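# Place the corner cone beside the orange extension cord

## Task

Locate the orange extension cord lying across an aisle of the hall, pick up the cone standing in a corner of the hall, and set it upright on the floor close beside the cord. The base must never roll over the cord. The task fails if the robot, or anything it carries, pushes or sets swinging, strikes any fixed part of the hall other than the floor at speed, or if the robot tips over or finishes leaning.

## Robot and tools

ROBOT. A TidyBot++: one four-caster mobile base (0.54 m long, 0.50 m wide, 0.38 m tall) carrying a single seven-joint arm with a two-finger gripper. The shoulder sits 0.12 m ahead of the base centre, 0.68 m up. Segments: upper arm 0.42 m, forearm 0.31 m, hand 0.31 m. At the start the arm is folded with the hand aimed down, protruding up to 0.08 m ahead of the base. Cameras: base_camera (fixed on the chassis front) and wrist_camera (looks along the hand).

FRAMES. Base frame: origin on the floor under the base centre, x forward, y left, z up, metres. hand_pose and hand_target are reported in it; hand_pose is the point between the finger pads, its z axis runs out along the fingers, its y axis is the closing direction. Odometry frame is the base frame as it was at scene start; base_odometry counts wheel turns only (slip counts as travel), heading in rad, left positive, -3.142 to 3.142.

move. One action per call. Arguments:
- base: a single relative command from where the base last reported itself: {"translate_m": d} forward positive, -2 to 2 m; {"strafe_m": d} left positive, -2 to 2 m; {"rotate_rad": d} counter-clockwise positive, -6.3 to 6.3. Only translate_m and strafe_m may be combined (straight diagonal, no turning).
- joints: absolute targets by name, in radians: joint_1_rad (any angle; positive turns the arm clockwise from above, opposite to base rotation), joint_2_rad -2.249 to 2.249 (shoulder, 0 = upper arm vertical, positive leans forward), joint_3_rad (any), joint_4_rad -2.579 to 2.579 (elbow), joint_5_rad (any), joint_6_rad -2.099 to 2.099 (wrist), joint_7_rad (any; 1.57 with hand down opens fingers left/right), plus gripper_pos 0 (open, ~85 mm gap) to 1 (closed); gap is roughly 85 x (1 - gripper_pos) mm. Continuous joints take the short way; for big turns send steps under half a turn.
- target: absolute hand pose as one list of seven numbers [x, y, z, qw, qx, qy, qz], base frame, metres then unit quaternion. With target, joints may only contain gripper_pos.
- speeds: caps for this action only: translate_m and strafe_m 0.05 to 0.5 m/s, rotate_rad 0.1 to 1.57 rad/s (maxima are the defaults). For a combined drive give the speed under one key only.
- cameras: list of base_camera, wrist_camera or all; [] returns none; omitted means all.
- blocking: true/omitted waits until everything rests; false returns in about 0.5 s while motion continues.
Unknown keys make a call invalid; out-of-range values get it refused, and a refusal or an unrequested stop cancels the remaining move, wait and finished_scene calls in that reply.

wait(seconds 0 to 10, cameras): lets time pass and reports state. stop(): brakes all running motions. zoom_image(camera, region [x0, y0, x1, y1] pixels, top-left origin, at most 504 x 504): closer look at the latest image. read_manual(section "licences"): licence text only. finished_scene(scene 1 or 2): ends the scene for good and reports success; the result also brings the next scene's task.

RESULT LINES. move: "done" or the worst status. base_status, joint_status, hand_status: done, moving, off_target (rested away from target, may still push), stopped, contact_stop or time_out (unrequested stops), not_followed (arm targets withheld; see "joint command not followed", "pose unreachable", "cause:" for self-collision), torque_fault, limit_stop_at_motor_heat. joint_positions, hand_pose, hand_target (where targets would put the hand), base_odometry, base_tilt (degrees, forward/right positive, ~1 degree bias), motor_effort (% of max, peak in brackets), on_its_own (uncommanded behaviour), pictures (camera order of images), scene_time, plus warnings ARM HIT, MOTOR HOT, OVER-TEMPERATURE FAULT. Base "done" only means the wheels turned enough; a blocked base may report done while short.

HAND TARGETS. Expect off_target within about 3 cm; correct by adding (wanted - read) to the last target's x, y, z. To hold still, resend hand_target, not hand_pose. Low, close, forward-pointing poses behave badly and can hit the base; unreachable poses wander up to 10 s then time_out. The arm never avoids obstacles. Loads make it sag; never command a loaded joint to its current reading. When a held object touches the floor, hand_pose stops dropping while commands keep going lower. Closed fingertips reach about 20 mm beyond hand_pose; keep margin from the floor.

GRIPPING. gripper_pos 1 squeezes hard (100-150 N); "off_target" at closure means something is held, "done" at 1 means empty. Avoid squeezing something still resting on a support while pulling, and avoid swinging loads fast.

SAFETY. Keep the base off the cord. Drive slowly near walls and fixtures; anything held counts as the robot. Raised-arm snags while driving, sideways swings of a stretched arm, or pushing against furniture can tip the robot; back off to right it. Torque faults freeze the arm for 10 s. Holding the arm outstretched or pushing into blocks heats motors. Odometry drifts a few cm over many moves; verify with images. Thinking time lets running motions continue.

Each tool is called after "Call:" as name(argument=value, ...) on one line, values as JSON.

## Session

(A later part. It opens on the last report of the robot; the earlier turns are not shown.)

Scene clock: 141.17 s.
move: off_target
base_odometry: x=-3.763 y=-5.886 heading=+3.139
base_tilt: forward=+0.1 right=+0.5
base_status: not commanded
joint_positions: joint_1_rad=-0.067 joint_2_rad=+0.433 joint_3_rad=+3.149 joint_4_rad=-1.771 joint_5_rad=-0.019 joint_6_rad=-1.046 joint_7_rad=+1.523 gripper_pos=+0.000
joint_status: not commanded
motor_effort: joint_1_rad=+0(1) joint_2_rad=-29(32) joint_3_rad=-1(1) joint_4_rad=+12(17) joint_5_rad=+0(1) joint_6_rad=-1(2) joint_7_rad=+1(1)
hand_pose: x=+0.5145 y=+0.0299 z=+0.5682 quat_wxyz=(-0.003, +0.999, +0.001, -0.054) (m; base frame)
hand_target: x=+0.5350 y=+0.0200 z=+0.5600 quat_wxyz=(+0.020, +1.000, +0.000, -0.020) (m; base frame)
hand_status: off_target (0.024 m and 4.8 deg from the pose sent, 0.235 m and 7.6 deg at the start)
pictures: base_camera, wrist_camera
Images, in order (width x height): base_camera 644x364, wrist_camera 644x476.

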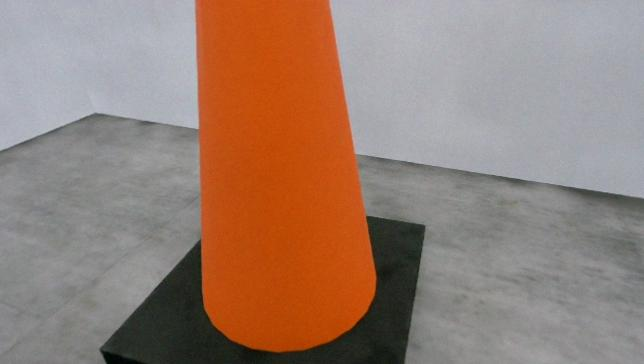

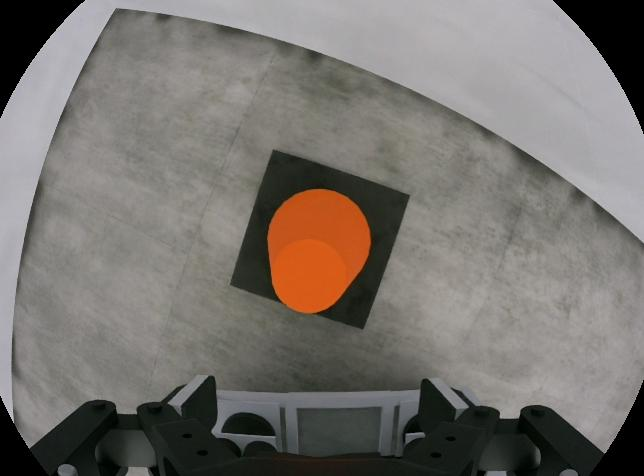

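Call:
move(joints={"joint_1_rad":-0.105,"joint_2_rad":0.55,"joint_4_rad":-1.87,"joint_6_rad":-0.72,"joint_3_rad":3.1416,"joint_5_rad":0.0,"joint_7_rad":1.523})

Scene clock: 158.30 s.
move: done
base_odometry: x=-3.763 y=-5.886 heading=+3.139
base_tilt: forward=+0.1 right=+0.5
base_status: not commanded
joint_positions: joint_1_rad=-0.078 joint_2_rad=+0.549 joint_3_rad=+3.149 joint_4_rad=-1.860 joint_5_rad=-0.018 joint_6_rad=-0.806 joint_7_rad=+1.523 gripper_pos=+0.000
joint_status: all done
motor_effort: joint_1_rad=+0(2) joint_2_rad=-30(34) joint_3_rad=-1(1) joint_4_rad=+11(13) joint_5_rad=+1(2) joint_6_rad=-1(2) joint_7_rad=+1(1)
hand_pose: x=+0.5248 y=+0.0341 z=+0.4966 quat_wxyz=(-0.002, +0.999, +0.006, -0.037) (m; base frame)
hand_target: x=+0.5446 y=+0.0462 z=+0.4932 quat_wxyz=(+0.000, +1.000, +0.029, +0.001) (m; base frame)
hand_status: not commanded
pictures: base_camera, wrist_camera
Images, in order (width x height): base_camera 644x364, wrist_camera 644x476.

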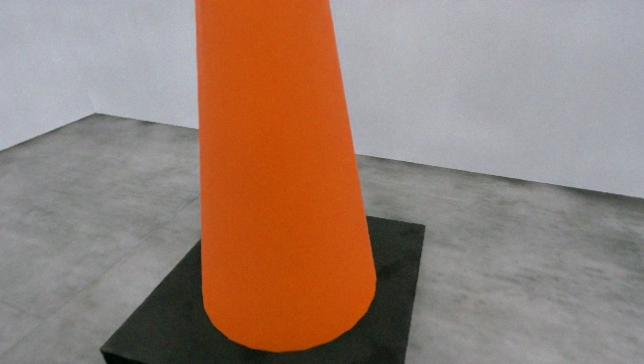

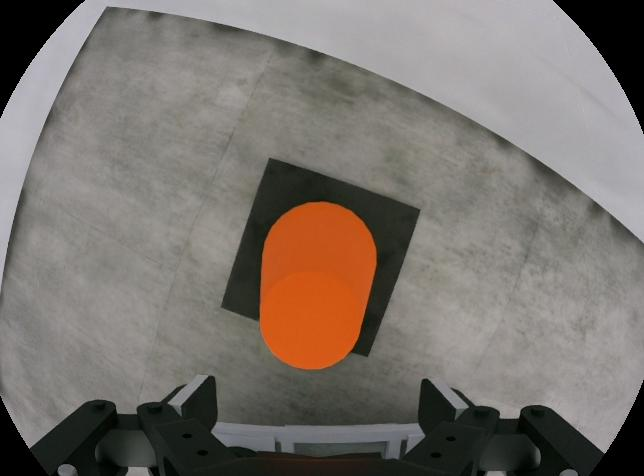

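Call:
move(joints={"joint_1_rad":-0.12,"joint_6_rad":-0.645})

Scene clock: 164.43 s.
move: done
base_odometry: x=-3.763 y=-5.886 heading=+3.139
base_tilt: forward=+0.1 right=+0.4
base_status: not commanded
joint_positions: joint_1_rad=-0.096 joint_2_rad=+0.549 joint_3_rad=+3.149 joint_4_rad=-1.861 joint_5_rad=-0.018 joint_6_rad=-0.719 joint_7_rad=+1.523 gripper_pos=+0.000
joint_status: all done
motor_effort: joint_1_rad=+0(1) joint_2_rad=-31(31) joint_3_rad=-1(1) joint_4_rad=+10(12) joint_5_rad=+1(1) joint_6_rad=+0(2) joint_7_rad=+0(1)
hand_pose: x=+0.5504 y=+0.0432 z=+0.4955 quat_wxyz=(-0.005, +1.000, +0.014, +0.006) (m; base frame)
hand_target: x=+0.5670 y=+0.0554 z=+0.4941 quat_wxyz=(-0.003, +0.999, +0.036, +0.038) (m; base frame)
hand_status: not commanded
pictures: base_camera, wrist_camera
Images, in order (width x height): base_camera 644x364, wrist_camera 644x476.

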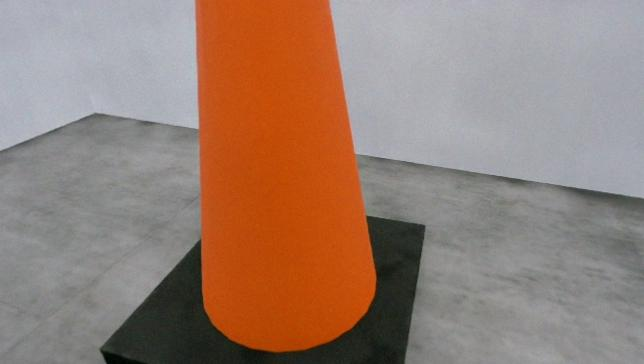

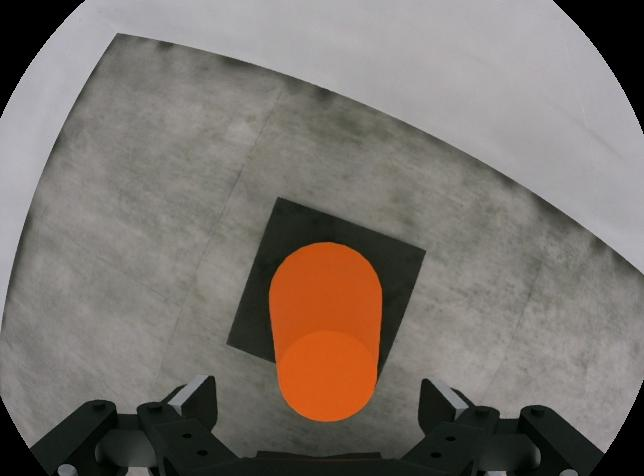

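Call:
move(joints={"joint_1_rad":-0.105,"joint_2_rad":0.665,"joint_4_rad":-1.913,"joint_6_rad":-0.498})

Scene clock: 191.03 s.
move: done
base_odometry: x=-3.763 y=-5.886 heading=+3.139
base_tilt: forward=+0.1 right=+0.5
base_status: not commanded
joint_positions: joint_1_rad=-0.096 joint_2_rad=+0.662 joint_3_rad=+3.149 joint_4_rad=-1.901 joint_5_rad=-0.018 joint_6_rad=-0.584 joint_7_rad=+1.523 gripper_pos=+0.000
joint_status: all done
motor_effort: joint_1_rad=+0(1) joint_2_rad=-32(36) joint_3_rad=-1(1) joint_4_rad=+9(12) joint_5_rad=+0(1) joint_6_rad=+0(1) joint_7_rad=+0(1)
hand_pose: x=+0.5457 y=+0.0420 z=+0.4391 quat_wxyz=(-0.003, +1.000, +0.014, -0.003) (m; base frame)
hand_target: x=+0.5644 y=+0.0483 z=+0.4365 quat_wxyz=(-0.003, +0.999, +0.029, +0.033) (m; base frame)
hand_status: not commanded
pictures: base_camera, wrist_camera
Images, in order (width x height): base_camera 644x364, wrist_camera 644x476.

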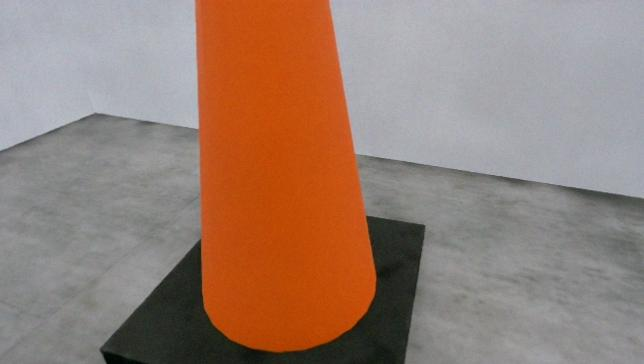

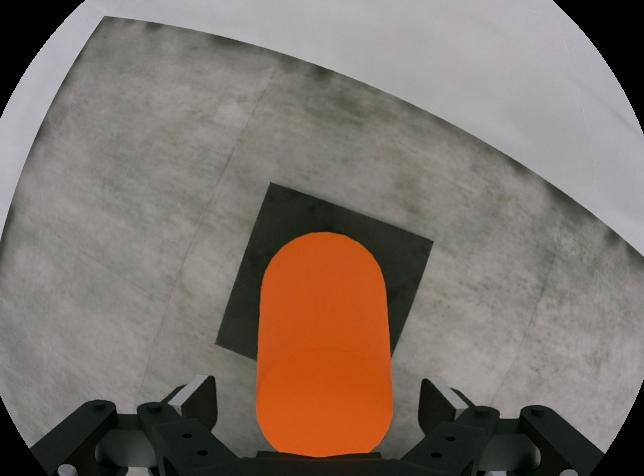

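Call:
move(joints={"joint_2_rad":0.756,"joint_4_rad":-1.933,"joint_6_rad":-0.382})

Scene clock: 198.40 s.
move: done
base_odometry: x=-3.763 y=-5.886 heading=+3.139
base_tilt: forward=+0.1 right=+0.4
base_status: not commanded
joint_positions: joint_1_rad=-0.096 joint_2_rad=+0.751 joint_3_rad=+3.149 joint_4_rad=-1.919 joint_5_rad=-0.018 joint_6_rad=-0.467 joint_7_rad=+1.523 gripper_pos=+0.000
joint_status: all done
motor_effort: joint_1_rad=-1(1) joint_2_rad=-33(35) joint_3_rad=-1(1) joint_4_rad=+6(9) joint_5_rad=+1(2) joint_6_rad=-1(1) joint_7_rad=+1(1)
hand_pose: x=+0.5485 y=+0.0416 z=+0.3982 quat_wxyz=(-0.002, +1.000, +0.014, +0.002) (m; base frame)
hand_target: x=+0.5645 y=+0.0483 z=+0.3947 quat_wxyz=(-0.003, +0.999, +0.029, +0.035) (m; base frame)
hand_status: not commanded
pictures: base_camera, wrist_camera
Images, in order (width x height): base_camera 644x364, wrist_camera 644x476.

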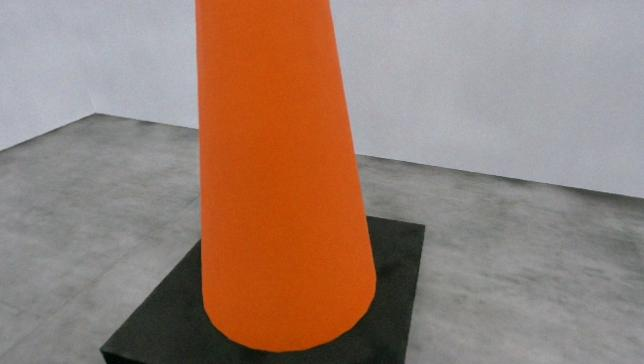

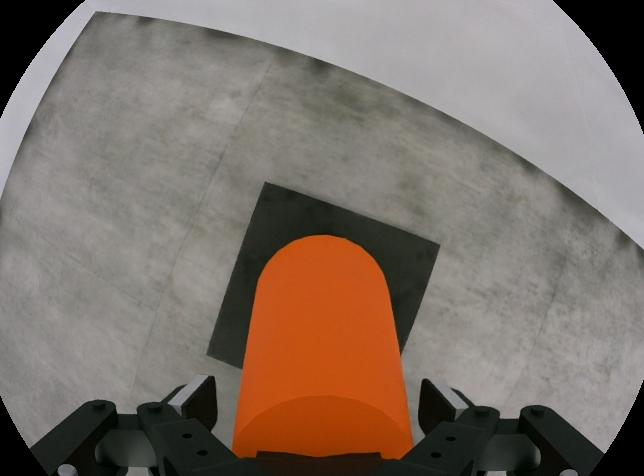

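Call:
move(joints={"gripper_pos":0.6})

Call:
move(joints={"joint_2_rad":0.60,"joint_4_rad":-1.88,"joint_6_rad":-0.60})

Scene clock: 203.97 s.
move: off_target
base_odometry: x=-3.763 y=-5.886 heading=+3.139
base_tilt: forward=+0.1 right=+0.4
base_status: not commanded
joint_positions: joint_1_rad=-0.096 joint_2_rad=+0.744 joint_3_rad=+3.151 joint_4_rad=-1.923 joint_5_rad=-0.015 joint_6_rad=-0.464 joint_7_rad=+1.523 gripper_pos=+0.289
joint_status: gripper_pos off_target (ended at +0.289, target +0.600)
motor_effort: joint_1_rad=-1(6) joint_2_rad=-30(35) joint_3_rad=-3(8) joint_4_rad=+8(11) joint_5_rad=-1(3) joint_6_rad=+1(5) joint_7_rad=+1(2)
hand_pose: x=+0.5488 y=+0.0402 z=+0.4002 quat_wxyz=(-0.001, +1.000, +0.014, +0.005) (m; base frame)
hand_target: x=+0.5645 y=+0.0483 z=+0.3947 quat_wxyz=(-0.003, +0.999, +0.029, +0.035) (m; base frame)
hand_status: not commanded
pictures: base_camera, wrist_camera
Images, in order (width x height): base_camera 644x364, wrist_camera 644x476.

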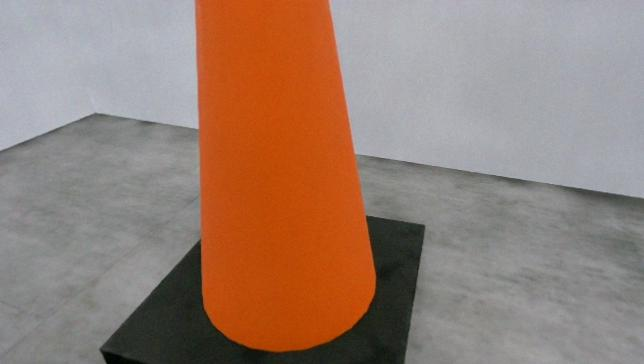

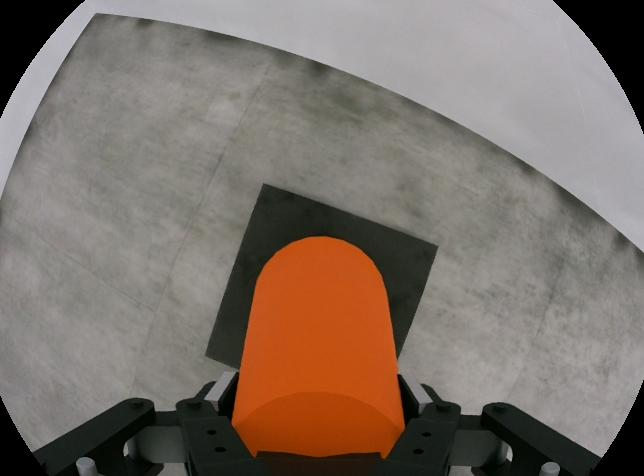

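Scene clock: 205.20 s.
move: off_target
base_odometry: x=-3.763 y=-5.886 heading=+3.139
base_tilt: forward=+0.1 right=+0.4
base_status: not commanded
joint_positions: joint_1_rad=-0.096 joint_2_rad=+0.663 joint_3_rad=+3.151 joint_4_rad=-1.916 joint_5_rad=-0.015 joint_6_rad=-0.533 joint_7_rad=+1.523 gripper_pos=+0.289
joint_status: joint_2_rad off_target (ended at +0.663, target +0.600); the others done
motor_effort: joint_1_rad=+0(1) joint_2_rad=-42(46) joint_3_rad=-1(3) joint_4_rad=+13(13) joint_5_rad=+1(1) joint_6_rad=+1(3) joint_7_rad=+1(2)
hand_pose: x=+0.5531 y=+0.0411 z=+0.4365 quat_wxyz=(-0.002, +1.000, +0.014, +0.015) (m; base frame)
hand_target: x=+0.5663 y=+0.0485 z=+0.4703 quat_wxyz=(-0.002, +0.999, +0.029, +0.031) (m; base frame)
hand_status: not commanded
pictures: base_camera, wrist_camera
Images, in order (width x height): base_camera 644x364, wrist_camera 644x476.

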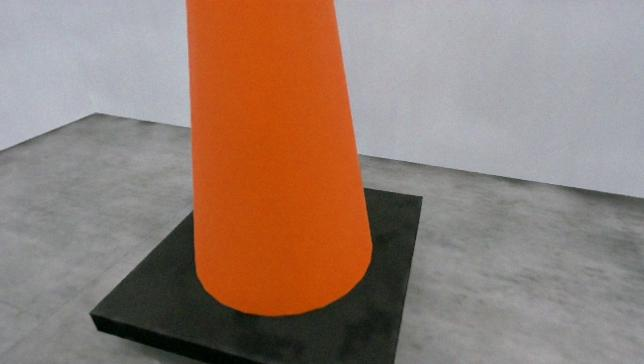

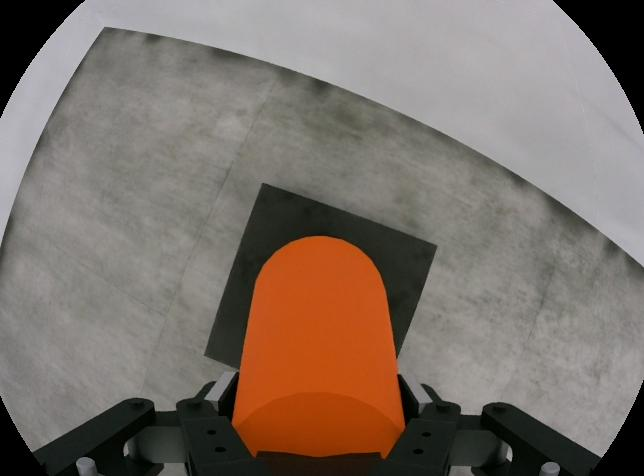

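Call:
move(joints={"joint_2_rad":0.22,"joint_4_rad":-1.25,"joint_6_rad":-1.52})

Call:
move(base={"translate_m":-0.8,"strafe_m":0.29}, cameras=[])

Call:
move(base={"rotate_rad":-1.913}, speeds={"rotate_rad":0.8})

Scene clock: 223.00 s.
move: off_target
base_odometry: x=-3.763 y=-5.886 heading=+3.139
base_tilt: forward=+0.1 right=+0.5
base_status: not commanded
joint_positions: joint_1_rad=-0.096 joint_2_rad=+0.283 joint_3_rad=+3.151 joint_4_rad=-1.315 joint_5_rad=-0.015 joint_6_rad=-1.454 joint_7_rad=+1.523 gripper_pos=+0.289
joint_status: joint_2_rad off_target (ended at +0.283, target +0.220); joint_4_rad off_target (ended at -1.315, target -1.250); the others done
motor_effort: joint_1_rad=+0(1) joint_2_rad=-38(47) joint_3_rad=-1(1) joint_4_rad=+24(26) joint_5_rad=+0(1) joint_6_rad=+2(5) joint_7_rad=+0(1)
hand_pose: x=+0.5762 y=+0.0463 z=+0.7670 quat_wxyz=(-0.009, +0.999, +0.019, +0.044) (m; base frame)
hand_target: x=+0.5680 y=+0.0487 z=+0.8163 quat_wxyz=(-0.006, +0.997, +0.029, +0.076) (m; base frame)
hand_status: not commanded
pictures: base_camera, wrist_camera
Images, in order (width x height): base_camera 644x364, wrist_camera 644x476.

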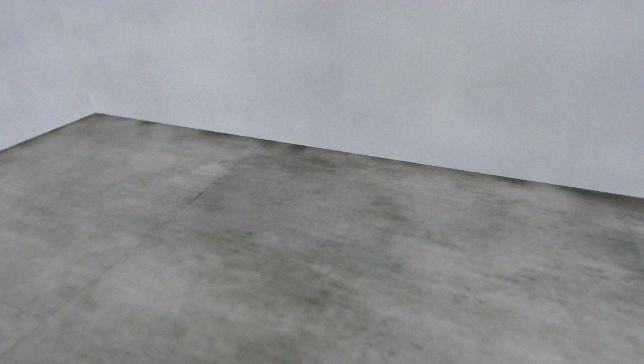

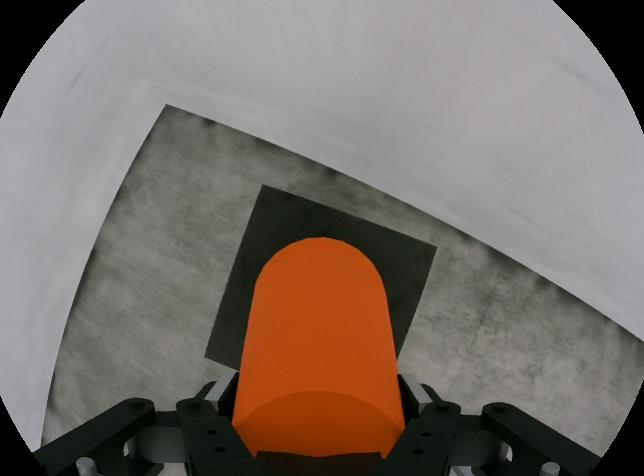

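Scene clock: 225.97 s.
move: done
base_odometry: x=-2.963 y=-6.178 heading=+3.139
base_tilt: forward=+0.1 right=+0.5
base_status: done
joint_positions: joint_1_rad=-0.096 joint_2_rad=+0.282 joint_3_rad=+3.151 joint_4_rad=-1.311 joint_5_rad=-0.015 joint_6_rad=-1.468 joint_7_rad=+1.523 gripper_pos=+0.289
joint_status: not commanded
motor_effort: joint_1_rad=+0(3) joint_2_rad=-39(42) joint_3_rad=-1(3) joint_4_rad=+24(27) joint_5_rad=+0(2) joint_6_rad=+1(5) joint_7_rad=+0(1)
hand_pose: x=+0.5734 y=+0.0459 z=+0.7690 quat_wxyz=(-0.009, +0.999, +0.020, +0.040) (m; base frame)
hand_target: x=+0.5680 y=+0.0487 z=+0.8163 quat_wxyz=(-0.006, +0.997, +0.029, +0.076) (m; base frame)
hand_status: not commanded
pictures: none
No camera images: "cameras" was empty.

Scene clock: 229.17 s.
move: done
base_odometry: x=-2.963 y=-6.178 heading=+1.226
base_tilt: forward=+0.1 right=+0.4
base_status: done
joint_positions: joint_1_rad=-0.100 joint_2_rad=+0.282 joint_3_rad=+3.146 joint_4_rad=-1.311 joint_5_rad=-0.004 joint_6_rad=-1.468 joint_7_rad=+1.523 gripper_pos=+0.289
joint_status: not commanded
motor_effort: joint_1_rad=+0(4) joint_2_rad=-38(39) joint_3_rad=+0(4) joint_4_rad=+25(25) joint_5_rad=+0(4) joint_6_rad=+2(3) joint_7_rad=+0(1)
hand_pose: x=+0.5732 y=+0.0466 z=+0.7690 quat_wxyz=(-0.004, +0.999, +0.024, +0.040) (m; base frame)
hand_target: x=+0.5680 y=+0.0487 z=+0.8163 quat_wxyz=(-0.006, +0.997, +0.029, +0.076) (m; base frame)
hand_status: not commanded
pictures: base_camera, wrist_camera
Images, in order (width x height): base_camera 644x364, wrist_camera 644x476.

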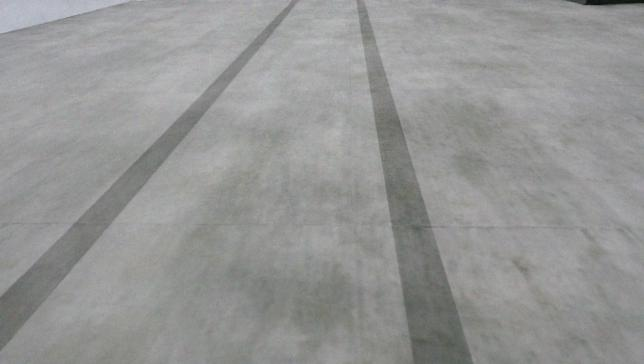

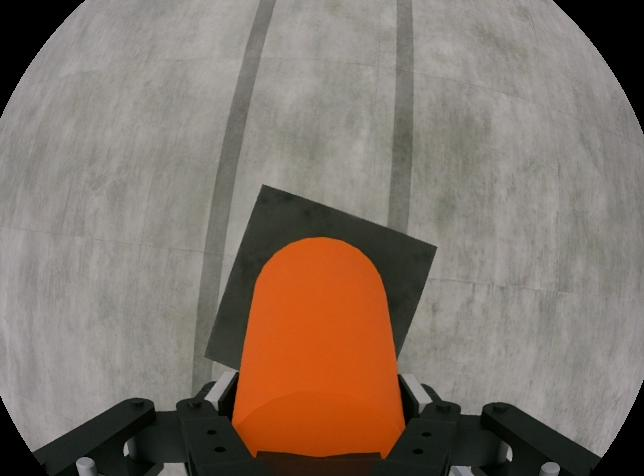

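Call:
move(base={"translate_m":2.0}, cameras=["base_camera"])

Call:
move(base={"translate_m":2.0}, cameras=["base_camera"])

Call:
move(base={"translate_m":1.6}, cameras=["base_camera"])

Scene clock: 241.07 s.
move: done
base_odometry: x=-2.285 y=-4.296 heading=+1.225
base_tilt: forward=+0.1 right=+0.4
base_status: done
joint_positions: joint_1_rad=-0.100 joint_2_rad=+0.280 joint_3_rad=+3.146 joint_4_rad=-1.308 joint_5_rad=-0.004 joint_6_rad=-1.472 joint_7_rad=+1.523 gripper_pos=+0.289
joint_status: not commanded
motor_effort: joint_1_rad=+0(2) joint_2_rad=-39(41) joint_3_rad=+0(1) joint_4_rad=+25(27) joint_5_rad=+0(1) joint_6_rad=+2(4) joint_7_rad=+0(2)
hand_pose: x=+0.5728 y=+0.0465 z=+0.7704 quat_wxyz=(-0.004, +0.999, +0.024, +0.041) (m; base frame)
hand_target: x=+0.5680 y=+0.0487 z=+0.8163 quat_wxyz=(-0.006, +0.997, +0.029, +0.076) (m; base frame)
hand_status: not commanded
pictures: base_camera
Images, in order (width x height): base_camera 644x364.

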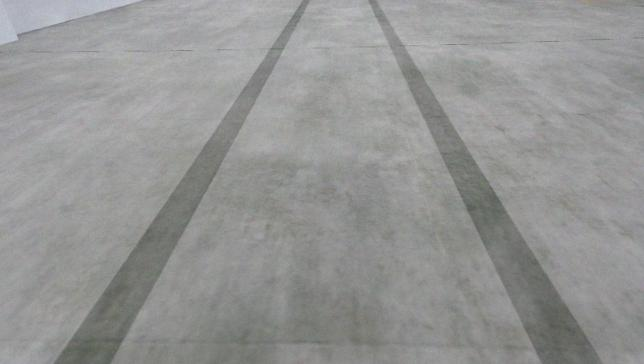

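Scene clock: 246.40 s.
move: done
base_odometry: x=-1.606 y=-2.415 heading=+1.225
base_tilt: forward=+0.1 right=+0.5
base_status: done
joint_positions: joint_1_rad=-0.100 joint_2_rad=+0.279 joint_3_rad=+3.146 joint_4_rad=-1.306 joint_5_rad=-0.004 joint_6_rad=-1.476 joint_7_rad=+1.523 gripper_pos=+0.289
joint_status: not commanded
motor_effort: joint_1_rad=+0(1) joint_2_rad=-38(41) joint_3_rad=+0(1) joint_4_rad=+26(26) joint_5_rad=+0(2) joint_6_rad=+2(4) joint_7_rad=+0(1)
hand_pose: x=+0.5720 y=+0.0465 z=+0.7714 quat_wxyz=(-0.004, +0.999, +0.024, +0.040) (m; base frame)
hand_target: x=+0.5680 y=+0.0487 z=+0.8163 quat_wxyz=(-0.006, +0.997, +0.029, +0.076) (m; base frame)
hand_status: not commanded
pictures: base_camera
Images, in order (width x height): base_camera 644x364.

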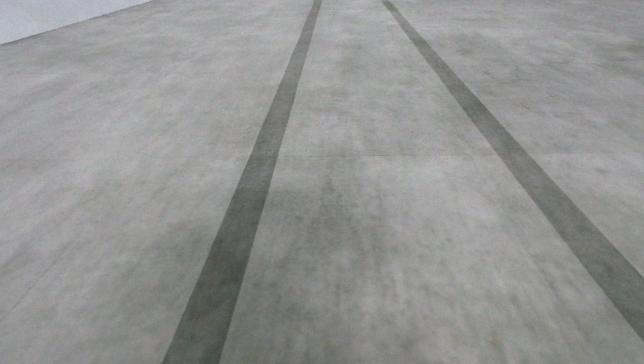

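Scene clock: 250.93 s.
move: done
base_odometry: x=-1.063 y=-0.910 heading=+1.225
base_tilt: forward=+0.1 right=+0.4
base_status: done
joint_positions: joint_1_rad=-0.100 joint_2_rad=+0.278 joint_3_rad=+3.146 joint_4_rad=-1.305 joint_5_rad=-0.004 joint_6_rad=-1.479 joint_7_rad=+1.523 gripper_pos=+0.289
joint_status: not commanded
motor_effort: joint_1_rad=+0(1) joint_2_rad=-39(41) joint_3_rad=-1(1) joint_4_rad=+25(26) joint_5_rad=+0(1) joint_6_rad=+2(4) joint_7_rad=+0(2)
hand_pose: x=+0.5714 y=+0.0464 z=+0.7721 quat_wxyz=(-0.004, +0.999, +0.024, +0.040) (m; base frame)
hand_target: x=+0.5680 y=+0.0487 z=+0.8163 quat_wxyz=(-0.006, +0.997, +0.029, +0.076) (m; base frame)
hand_status: not commanded
pictures: base_camera
Images, in order (width x height): base_camera 644x364.

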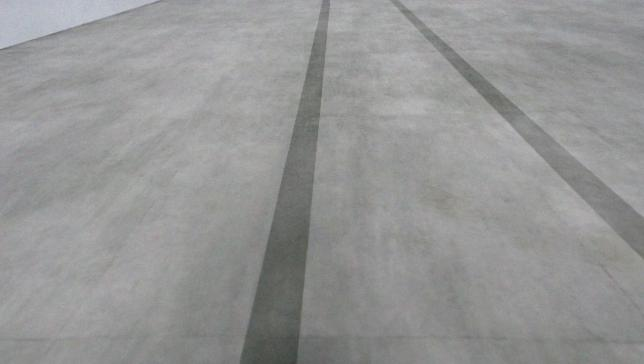

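Call:
move(base={"translate_m":1.5}, cameras=["base_camera"])

Call:
move(base={"rotate_rad":-1.2}, speeds={"rotate_rad":0.8})

Scene clock: 261.97 s.
move: done
base_odometry: x=-0.554 y=+0.501 heading=+1.224
base_tilt: forward=+0.1 right=+0.5
base_status: done
joint_positions: joint_1_rad=-0.100 joint_2_rad=+0.278 joint_3_rad=+3.146 joint_4_rad=-1.304 joint_5_rad=-0.004 joint_6_rad=-1.481 joint_7_rad=+1.523 gripper_pos=+0.289
joint_status: not commanded
motor_effort: joint_1_rad=+0(1) joint_2_rad=-38(41) joint_3_rad=+0(1) joint_4_rad=+25(27) joint_5_rad=+1(1) joint_6_rad=+2(4) joint_7_rad=+0(1)
hand_pose: x=+0.5708 y=+0.0463 z=+0.7726 quat_wxyz=(-0.004, +0.999, +0.024, +0.039) (m; base frame)
hand_target: x=+0.5680 y=+0.0487 z=+0.8163 quat_wxyz=(-0.006, +0.997, +0.029, +0.076) (m; base frame)
hand_status: not commanded
pictures: base_camera
Images, in order (width x height): base_camera 644x364.

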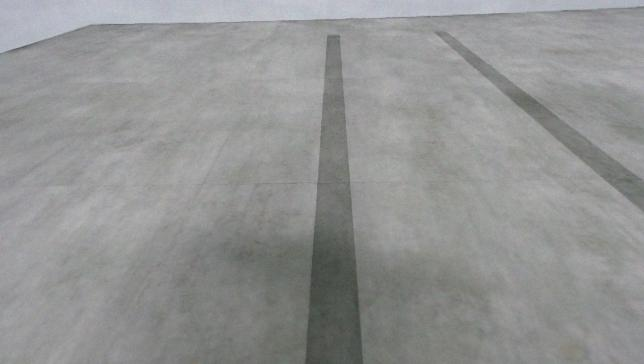

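Scene clock: 264.27 s.
move: done
base_odometry: x=-0.554 y=+0.501 heading=+0.024
base_tilt: forward=+0.1 right=+0.5
base_status: done
joint_positions: joint_1_rad=-0.101 joint_2_rad=+0.278 joint_3_rad=+3.146 joint_4_rad=-1.304 joint_5_rad=+0.000 joint_6_rad=-1.481 joint_7_rad=+1.523 gripper_pos=+0.289
joint_status: not commanded
motor_effort: joint_1_rad=-1(4) joint_2_rad=-38(39) joint_3_rad=+0(4) joint_4_rad=+24(26) joint_5_rad=+0(4) joint_6_rad=+2(3) joint_7_rad=+1(1)
hand_pose: x=+0.5708 y=+0.0454 z=+0.7726 quat_wxyz=(-0.002, +0.999, +0.025, +0.039) (m; base frame)
hand_target: x=+0.5680 y=+0.0487 z=+0.8163 quat_wxyz=(-0.006, +0.997, +0.029, +0.076) (m; base frame)
hand_status: not commanded
pictures: base_camera, wrist_camera
Images, in order (width x height): base_camera 644x364, wrist_camera 644x476.

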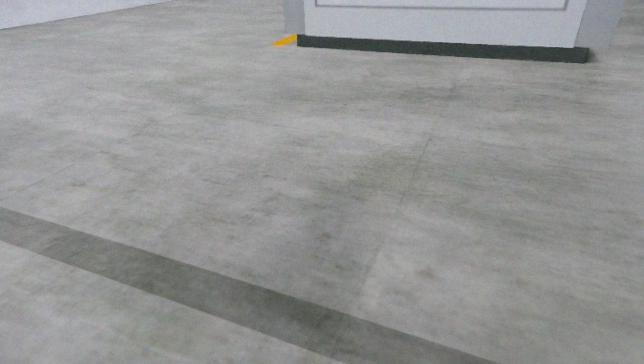

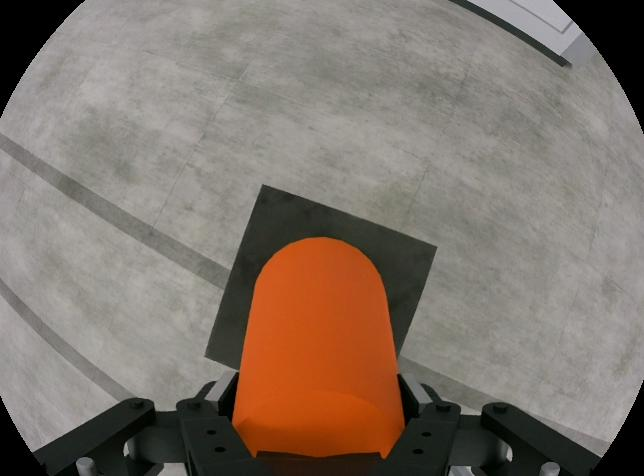

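Call:
move(base={"rotate_rad":-0.369}, speeds={"rotate_rad":0.8}, cameras=[])

Call:
move(base={"strafe_m":1.3})

Scene clock: 272.83 s.
move: done
base_odometry: x=-0.554 y=+0.501 heading=-0.344
base_tilt: forward=+0.1 right=+0.5
base_status: done
joint_positions: joint_1_rad=-0.097 joint_2_rad=+0.278 joint_3_rad=+3.149 joint_4_rad=-1.304 joint_5_rad=+0.010 joint_6_rad=-1.481 joint_7_rad=+1.523 gripper_pos=+0.290
joint_status: not commanded
motor_effort: joint_1_rad=+0(5) joint_2_rad=-38(39) joint_3_rad=+0(5) joint_4_rad=+25(25) joint_5_rad=+1(5) joint_6_rad=+2(3) joint_7_rad=+0(1)
hand_pose: x=+0.5714 y=+0.0393 z=+0.7726 quat_wxyz=(+0.003, +0.999, +0.022, +0.040) (m; base frame)
hand_target: x=+0.5680 y=+0.0487 z=+0.8163 quat_wxyz=(-0.006, +0.997, +0.029, +0.076) (m; base frame)
hand_status: not commanded
pictures: none
No camera images: "cameras" was empty.

Scene clock: 276.80 s.
move: done
base_odometry: x=-0.114 y=+1.725 heading=-0.345
base_tilt: forward=+0.1 right=+0.5
base_status: done
joint_positions: joint_1_rad=-0.099 joint_2_rad=+0.278 joint_3_rad=+3.148 joint_4_rad=-1.304 joint_5_rad=+0.009 joint_6_rad=-1.481 joint_7_rad=+1.523 gripper_pos=+0.290
joint_status: not commanded
motor_effort: joint_1_rad=+0(3) joint_2_rad=-38(39) joint_3_rad=-1(3) joint_4_rad=+25(25) joint_5_rad=+1(4) joint_6_rad=+2(3) joint_7_rad=+0(1)
hand_pose: x=+0.5713 y=+0.0409 z=+0.7726 quat_wxyz=(+0.003, +0.999, +0.023, +0.040) (m; base frame)
hand_target: x=+0.5680 y=+0.0487 z=+0.8163 quat_wxyz=(-0.006, +0.997, +0.029, +0.076) (m; base frame)
hand_status: not commanded
pictures: base_camera, wrist_camera
Images, in order (width x height): base_camera 644x364, wrist_camera 644x476.

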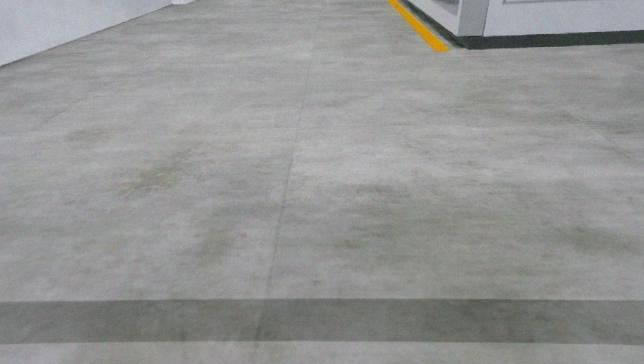

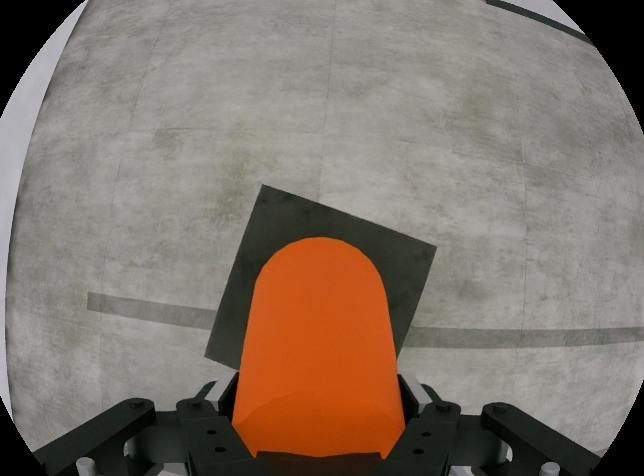

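Call:
move(base={"translate_m":1.2})

Scene clock: 283.37 s.
move: done
base_odometry: x=+1.016 y=+1.320 heading=-0.344
base_tilt: forward=+0.1 right=+0.4
base_status: done
joint_positions: joint_1_rad=-0.099 joint_2_rad=+0.277 joint_3_rad=+3.148 joint_4_rad=-1.304 joint_5_rad=+0.009 joint_6_rad=-1.482 joint_7_rad=+1.523 gripper_pos=+0.290
joint_status: not commanded
motor_effort: joint_1_rad=+0(1) joint_2_rad=-38(41) joint_3_rad=-1(1) joint_4_rad=+25(27) joint_5_rad=+1(2) joint_6_rad=+3(5) joint_7_rad=+1(1)
hand_pose: x=+0.5712 y=+0.0409 z=+0.7730 quat_wxyz=(+0.003, +0.999, +0.023, +0.040) (m; base frame)
hand_target: x=+0.5680 y=+0.0487 z=+0.8163 quat_wxyz=(-0.006, +0.997, +0.029, +0.076) (m; base frame)
hand_status: not commanded
pictures: base_camera, wrist_camera
Images, in order (width x height): base_camera 644x364, wrist_camera 644x476.

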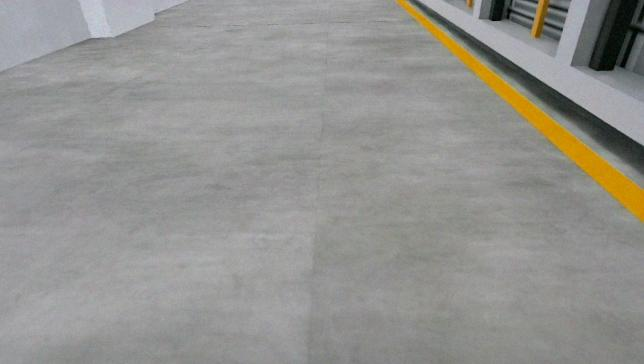

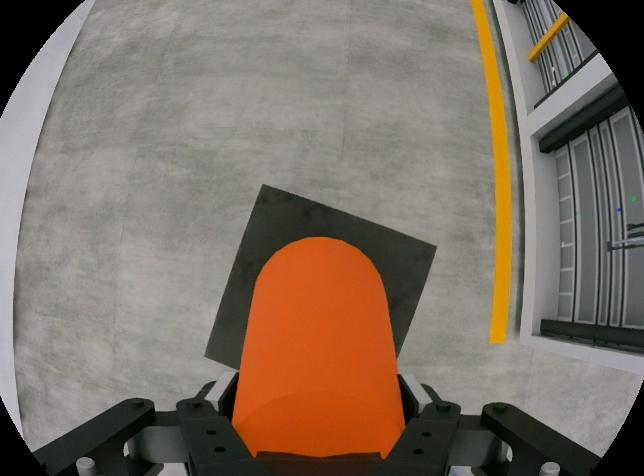

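Call:
move(base={"translate_m":1.6})

Scene clock: 289.57 s.
move: done
base_odometry: x=+2.523 y=+0.780 heading=-0.344
base_tilt: forward=+0.1 right=+0.5
base_status: done
joint_positions: joint_1_rad=-0.099 joint_2_rad=+0.277 joint_3_rad=+3.148 joint_4_rad=-1.303 joint_5_rad=+0.009 joint_6_rad=-1.484 joint_7_rad=+1.523 gripper_pos=+0.290
joint_status: not commanded
motor_effort: joint_1_rad=+0(1) joint_2_rad=-38(41) joint_3_rad=-1(1) joint_4_rad=+24(27) joint_5_rad=+1(2) joint_6_rad=+2(4) joint_7_rad=+0(1)
hand_pose: x=+0.5707 y=+0.0408 z=+0.7733 quat_wxyz=(+0.003, +0.999, +0.023, +0.039) (m; base frame)
hand_target: x=+0.5680 y=+0.0487 z=+0.8163 quat_wxyz=(-0.006, +0.997, +0.029, +0.076) (m; base frame)
hand_status: not commanded
pictures: base_camera, wrist_camera
Images, in order (width x height): base_camera 644x364, wrist_camera 644x476.

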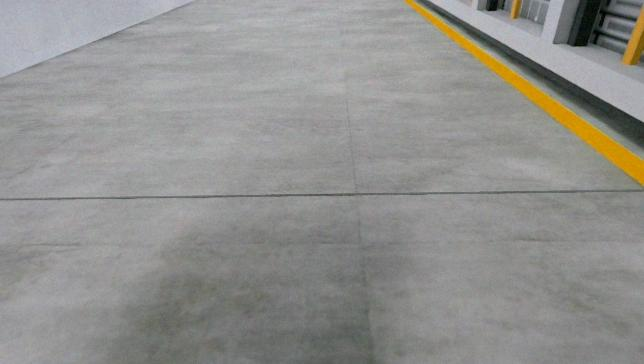

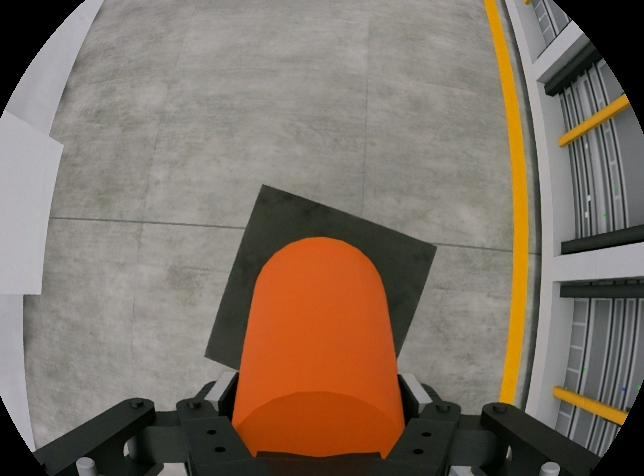

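Call:
move(base={"translate_m":1.8})

Scene clock: 298.17 s.
move: done
base_odometry: x=+4.218 y=+0.174 heading=-0.344
base_tilt: forward=+0.1 right=+0.5
base_status: done
joint_positions: joint_1_rad=-0.099 joint_2_rad=+0.276 joint_3_rad=+3.148 joint_4_rad=-1.303 joint_5_rad=+0.009 joint_6_rad=-1.486 joint_7_rad=+1.523 gripper_pos=+0.290
joint_status: not commanded
motor_effort: joint_1_rad=+0(1) joint_2_rad=-38(40) joint_3_rad=+0(1) joint_4_rad=+24(27) joint_5_rad=+1(2) joint_6_rad=+3(5) joint_7_rad=+0(1)
hand_pose: x=+0.5703 y=+0.0408 z=+0.7736 quat_wxyz=(+0.003, +0.999, +0.023, +0.039) (m; base frame)
hand_target: x=+0.5680 y=+0.0487 z=+0.8163 quat_wxyz=(-0.006, +0.997, +0.029, +0.076) (m; base frame)
hand_status: not commanded
pictures: base_camera, wrist_camera
Images, in order (width x height): base_camera 644x364, wrist_camera 644x476.

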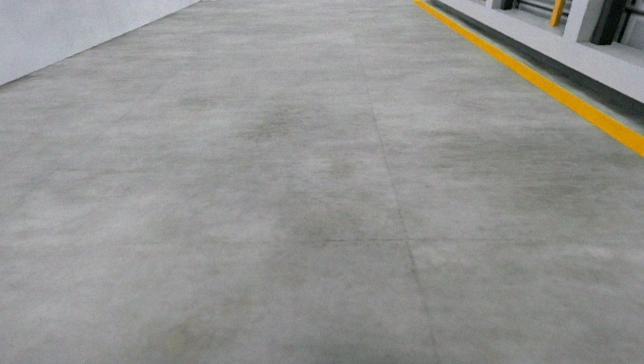

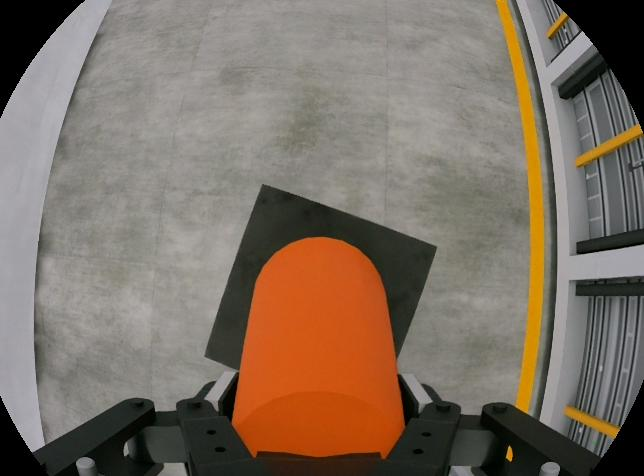

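Call:
move(base={"rotate_rad":-0.05}, cameras=[])

Call:
move(base={"translate_m":1.8}, cameras=["base_camera"])

Scene clock: 301.80 s.
move: done
base_odometry: x=+4.218 y=+0.174 heading=-0.394
base_tilt: forward=+0.1 right=+0.5
base_status: done
joint_positions: joint_1_rad=-0.097 joint_2_rad=+0.276 joint_3_rad=+3.148 joint_4_rad=-1.303 joint_5_rad=+0.010 joint_6_rad=-1.486 joint_7_rad=+1.523 gripper_pos=+0.290
joint_status: not commanded
motor_effort: joint_1_rad=-1(4) joint_2_rad=-37(39) joint_3_rad=+0(4) joint_4_rad=+25(25) joint_5_rad=+0(4) joint_6_rad=+2(3) joint_7_rad=+1(1)
hand_pose: x=+0.5704 y=+0.0394 z=+0.7736 quat_wxyz=(+0.003, +0.999, +0.022, +0.039) (m; base frame)
hand_target: x=+0.5680 y=+0.0487 z=+0.8163 quat_wxyz=(-0.006, +0.997, +0.029, +0.076) (m; base frame)
hand_status: not commanded
pictures: none
No camera images: "cameras" was empty.

Scene clock: 306.73 s.
move: done
base_odometry: x=+5.880 y=-0.518 heading=-0.394
base_tilt: forward=+0.1 right=+0.5
base_status: done
joint_positions: joint_1_rad=-0.097 joint_2_rad=+0.276 joint_3_rad=+3.148 joint_4_rad=-1.302 joint_5_rad=+0.010 joint_6_rad=-1.487 joint_7_rad=+1.523 gripper_pos=+0.290
joint_status: not commanded
motor_effort: joint_1_rad=+0(2) joint_2_rad=-38(41) joint_3_rad=-1(2) joint_4_rad=+25(27) joint_5_rad=+0(3) joint_6_rad=+3(4) joint_7_rad=+1(1)
hand_pose: x=+0.5703 y=+0.0394 z=+0.7737 quat_wxyz=(+0.003, +0.999, +0.022, +0.038) (m; base frame)
hand_target: x=+0.5680 y=+0.0487 z=+0.8163 quat_wxyz=(-0.006, +0.997, +0.029, +0.076) (m; base frame)
hand_status: not commanded
pictures: base_camera
Images, in order (width x height): base_camera 644x364.

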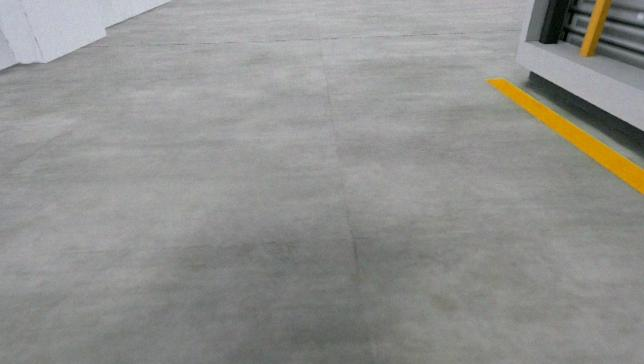

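Call:
move(base={"translate_m":1.6})

Call:
move(base={"rotate_rad":-0.7}, speeds={"rotate_rad":0.8})

Scene clock: 314.47 s.
move: done
base_odometry: x=+7.357 y=-1.134 heading=-0.395
base_tilt: forward=+0.1 right=+0.4
base_status: done
joint_positions: joint_1_rad=-0.097 joint_2_rad=+0.276 joint_3_rad=+3.148 joint_4_rad=-1.302 joint_5_rad=+0.010 joint_6_rad=-1.488 joint_7_rad=+1.523 gripper_pos=+0.290
joint_status: not commanded
motor_effort: joint_1_rad=+0(1) joint_2_rad=-38(41) joint_3_rad=-1(1) joint_4_rad=+24(27) joint_5_rad=+1(2) joint_6_rad=+2(4) joint_7_rad=+1(1)
hand_pose: x=+0.5700 y=+0.0394 z=+0.7739 quat_wxyz=(+0.003, +0.999, +0.022, +0.038) (m; base frame)
hand_target: x=+0.5680 y=+0.0487 z=+0.8163 quat_wxyz=(-0.006, +0.997, +0.029, +0.076) (m; base frame)
hand_status: not commanded
pictures: base_camera, wrist_camera
Images, in order (width x height): base_camera 644x364, wrist_camera 644x476.

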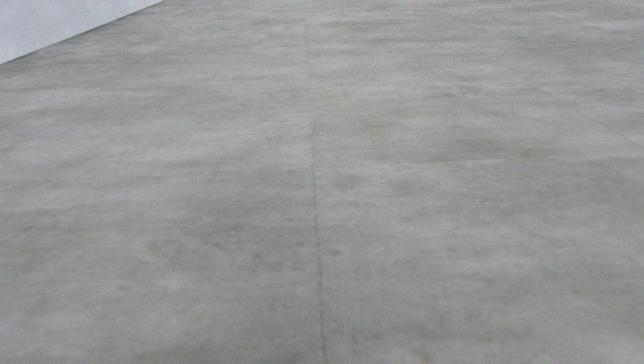

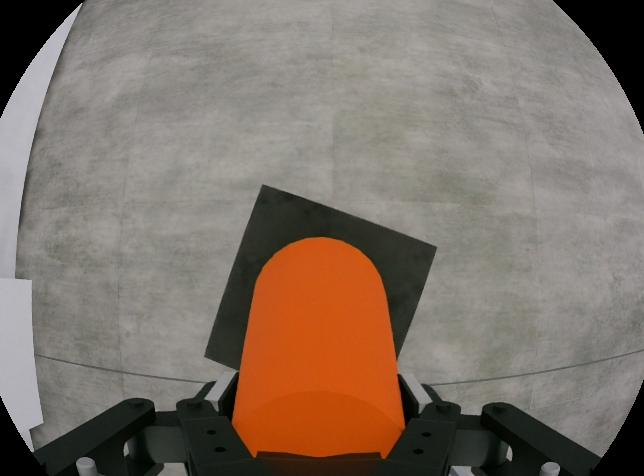

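Scene clock: 316.13 s.
move: done
base_odometry: x=+7.357 y=-1.134 heading=-1.095
base_tilt: forward=+0.1 right=+0.4
base_status: done
joint_positions: joint_1_rad=-0.098 joint_2_rad=+0.276 joint_3_rad=+3.147 joint_4_rad=-1.302 joint_5_rad=+0.008 joint_6_rad=-1.488 joint_7_rad=+1.523 gripper_pos=+0.290
joint_status: not commanded
motor_effort: joint_1_rad=+0(5) joint_2_rad=-37(39) joint_3_rad=-1(4) joint_4_rad=+24(26) joint_5_rad=+0(4) joint_6_rad=+1(3) joint_7_rad=+0(1)
hand_pose: x=+0.5698 y=+0.0408 z=+0.7739 quat_wxyz=(+0.002, +0.999, +0.023, +0.038) (m; base frame)
hand_target: x=+0.5680 y=+0.0487 z=+0.8163 quat_wxyz=(-0.006, +0.997, +0.029, +0.076) (m; base frame)
hand_status: not commanded
pictures: base_camera, wrist_camera
Images, in order (width x height): base_camera 644x364, wrist_camera 644x476.

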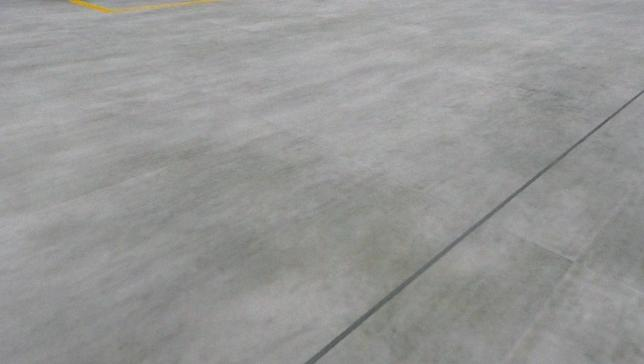

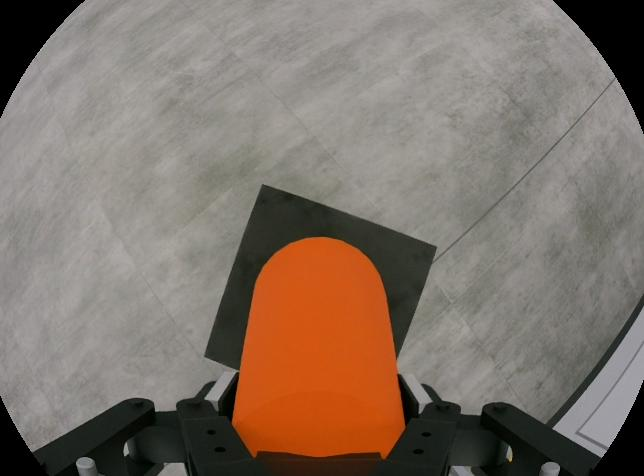

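Call:
move(base={"rotate_rad":-0.8}, speeds={"rotate_rad":0.8}, cameras=["base_camera"])

Call:
move(base={"translate_m":1.8})

Scene clock: 327.60 s.
move: done
base_odometry: x=+7.357 y=-1.134 heading=-1.894
base_tilt: forward=+0.1 right=+0.5
base_status: done
joint_positions: joint_1_rad=-0.102 joint_2_rad=+0.276 joint_3_rad=+3.144 joint_4_rad=-1.302 joint_5_rad=+0.004 joint_6_rad=-1.488 joint_7_rad=+1.523 gripper_pos=+0.290
joint_status: not commanded
motor_effort: joint_1_rad=+0(4) joint_2_rad=-37(39) joint_3_rad=+0(4) joint_4_rad=+25(25) joint_5_rad=+1(5) joint_6_rad=+2(3) joint_7_rad=+0(1)
hand_pose: x=+0.5694 y=+0.0450 z=+0.7739 quat_wxyz=(+0.000, +0.999, +0.026, +0.038) (m; base frame)
hand_target: x=+0.5680 y=+0.0487 z=+0.8163 quat_wxyz=(-0.006, +0.997, +0.029, +0.076) (m; base frame)
hand_status: not commanded
pictures: base_camera
Images, in order (width x height): base_camera 644x364.

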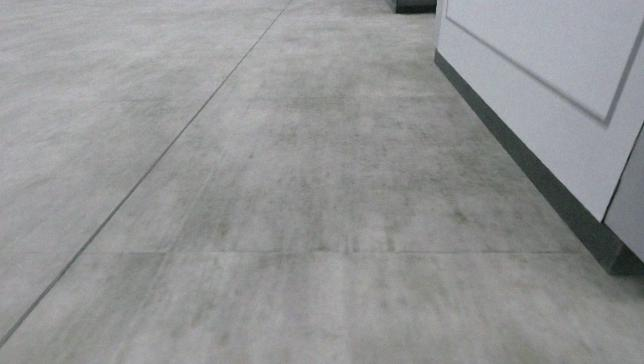

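Scene clock: 332.53 s.
move: done
base_odometry: x=+6.783 y=-2.840 heading=-1.895
base_tilt: forward=+0.1 right=+0.4
base_status: done
joint_positions: joint_1_rad=-0.102 joint_2_rad=+0.276 joint_3_rad=+3.144 joint_4_rad=-1.302 joint_5_rad=+0.004 joint_6_rad=-1.488 joint_7_rad=+1.523 gripper_pos=+0.290
joint_status: not commanded
motor_effort: joint_1_rad=+0(1) joint_2_rad=-38(40) joint_3_rad=-1(1) joint_4_rad=+25(27) joint_5_rad=+0(2) joint_6_rad=+2(4) joint_7_rad=+0(1)
hand_pose: x=+0.5694 y=+0.0450 z=+0.7742 quat_wxyz=(+0.000, +0.999, +0.026, +0.038) (m; base frame)
hand_target: x=+0.5680 y=+0.0487 z=+0.8163 quat_wxyz=(-0.006, +0.997, +0.029, +0.076) (m; base frame)
hand_status: not commanded
pictures: base_camera, wrist_camera
Images, in order (width x height): base_camera 644x364, wrist_camera 644x476.

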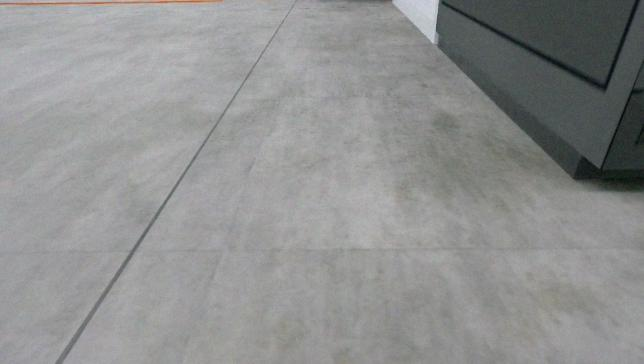

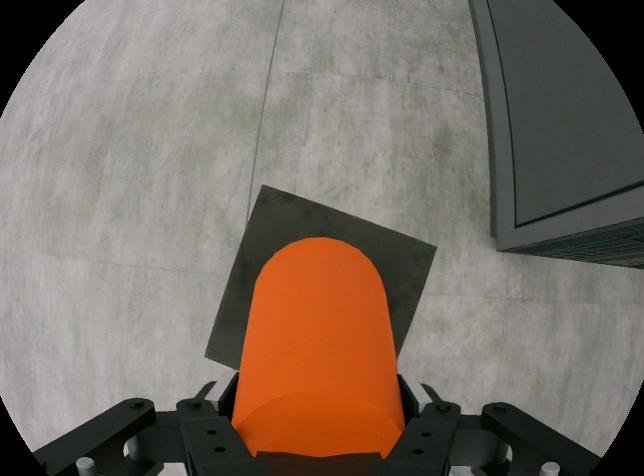

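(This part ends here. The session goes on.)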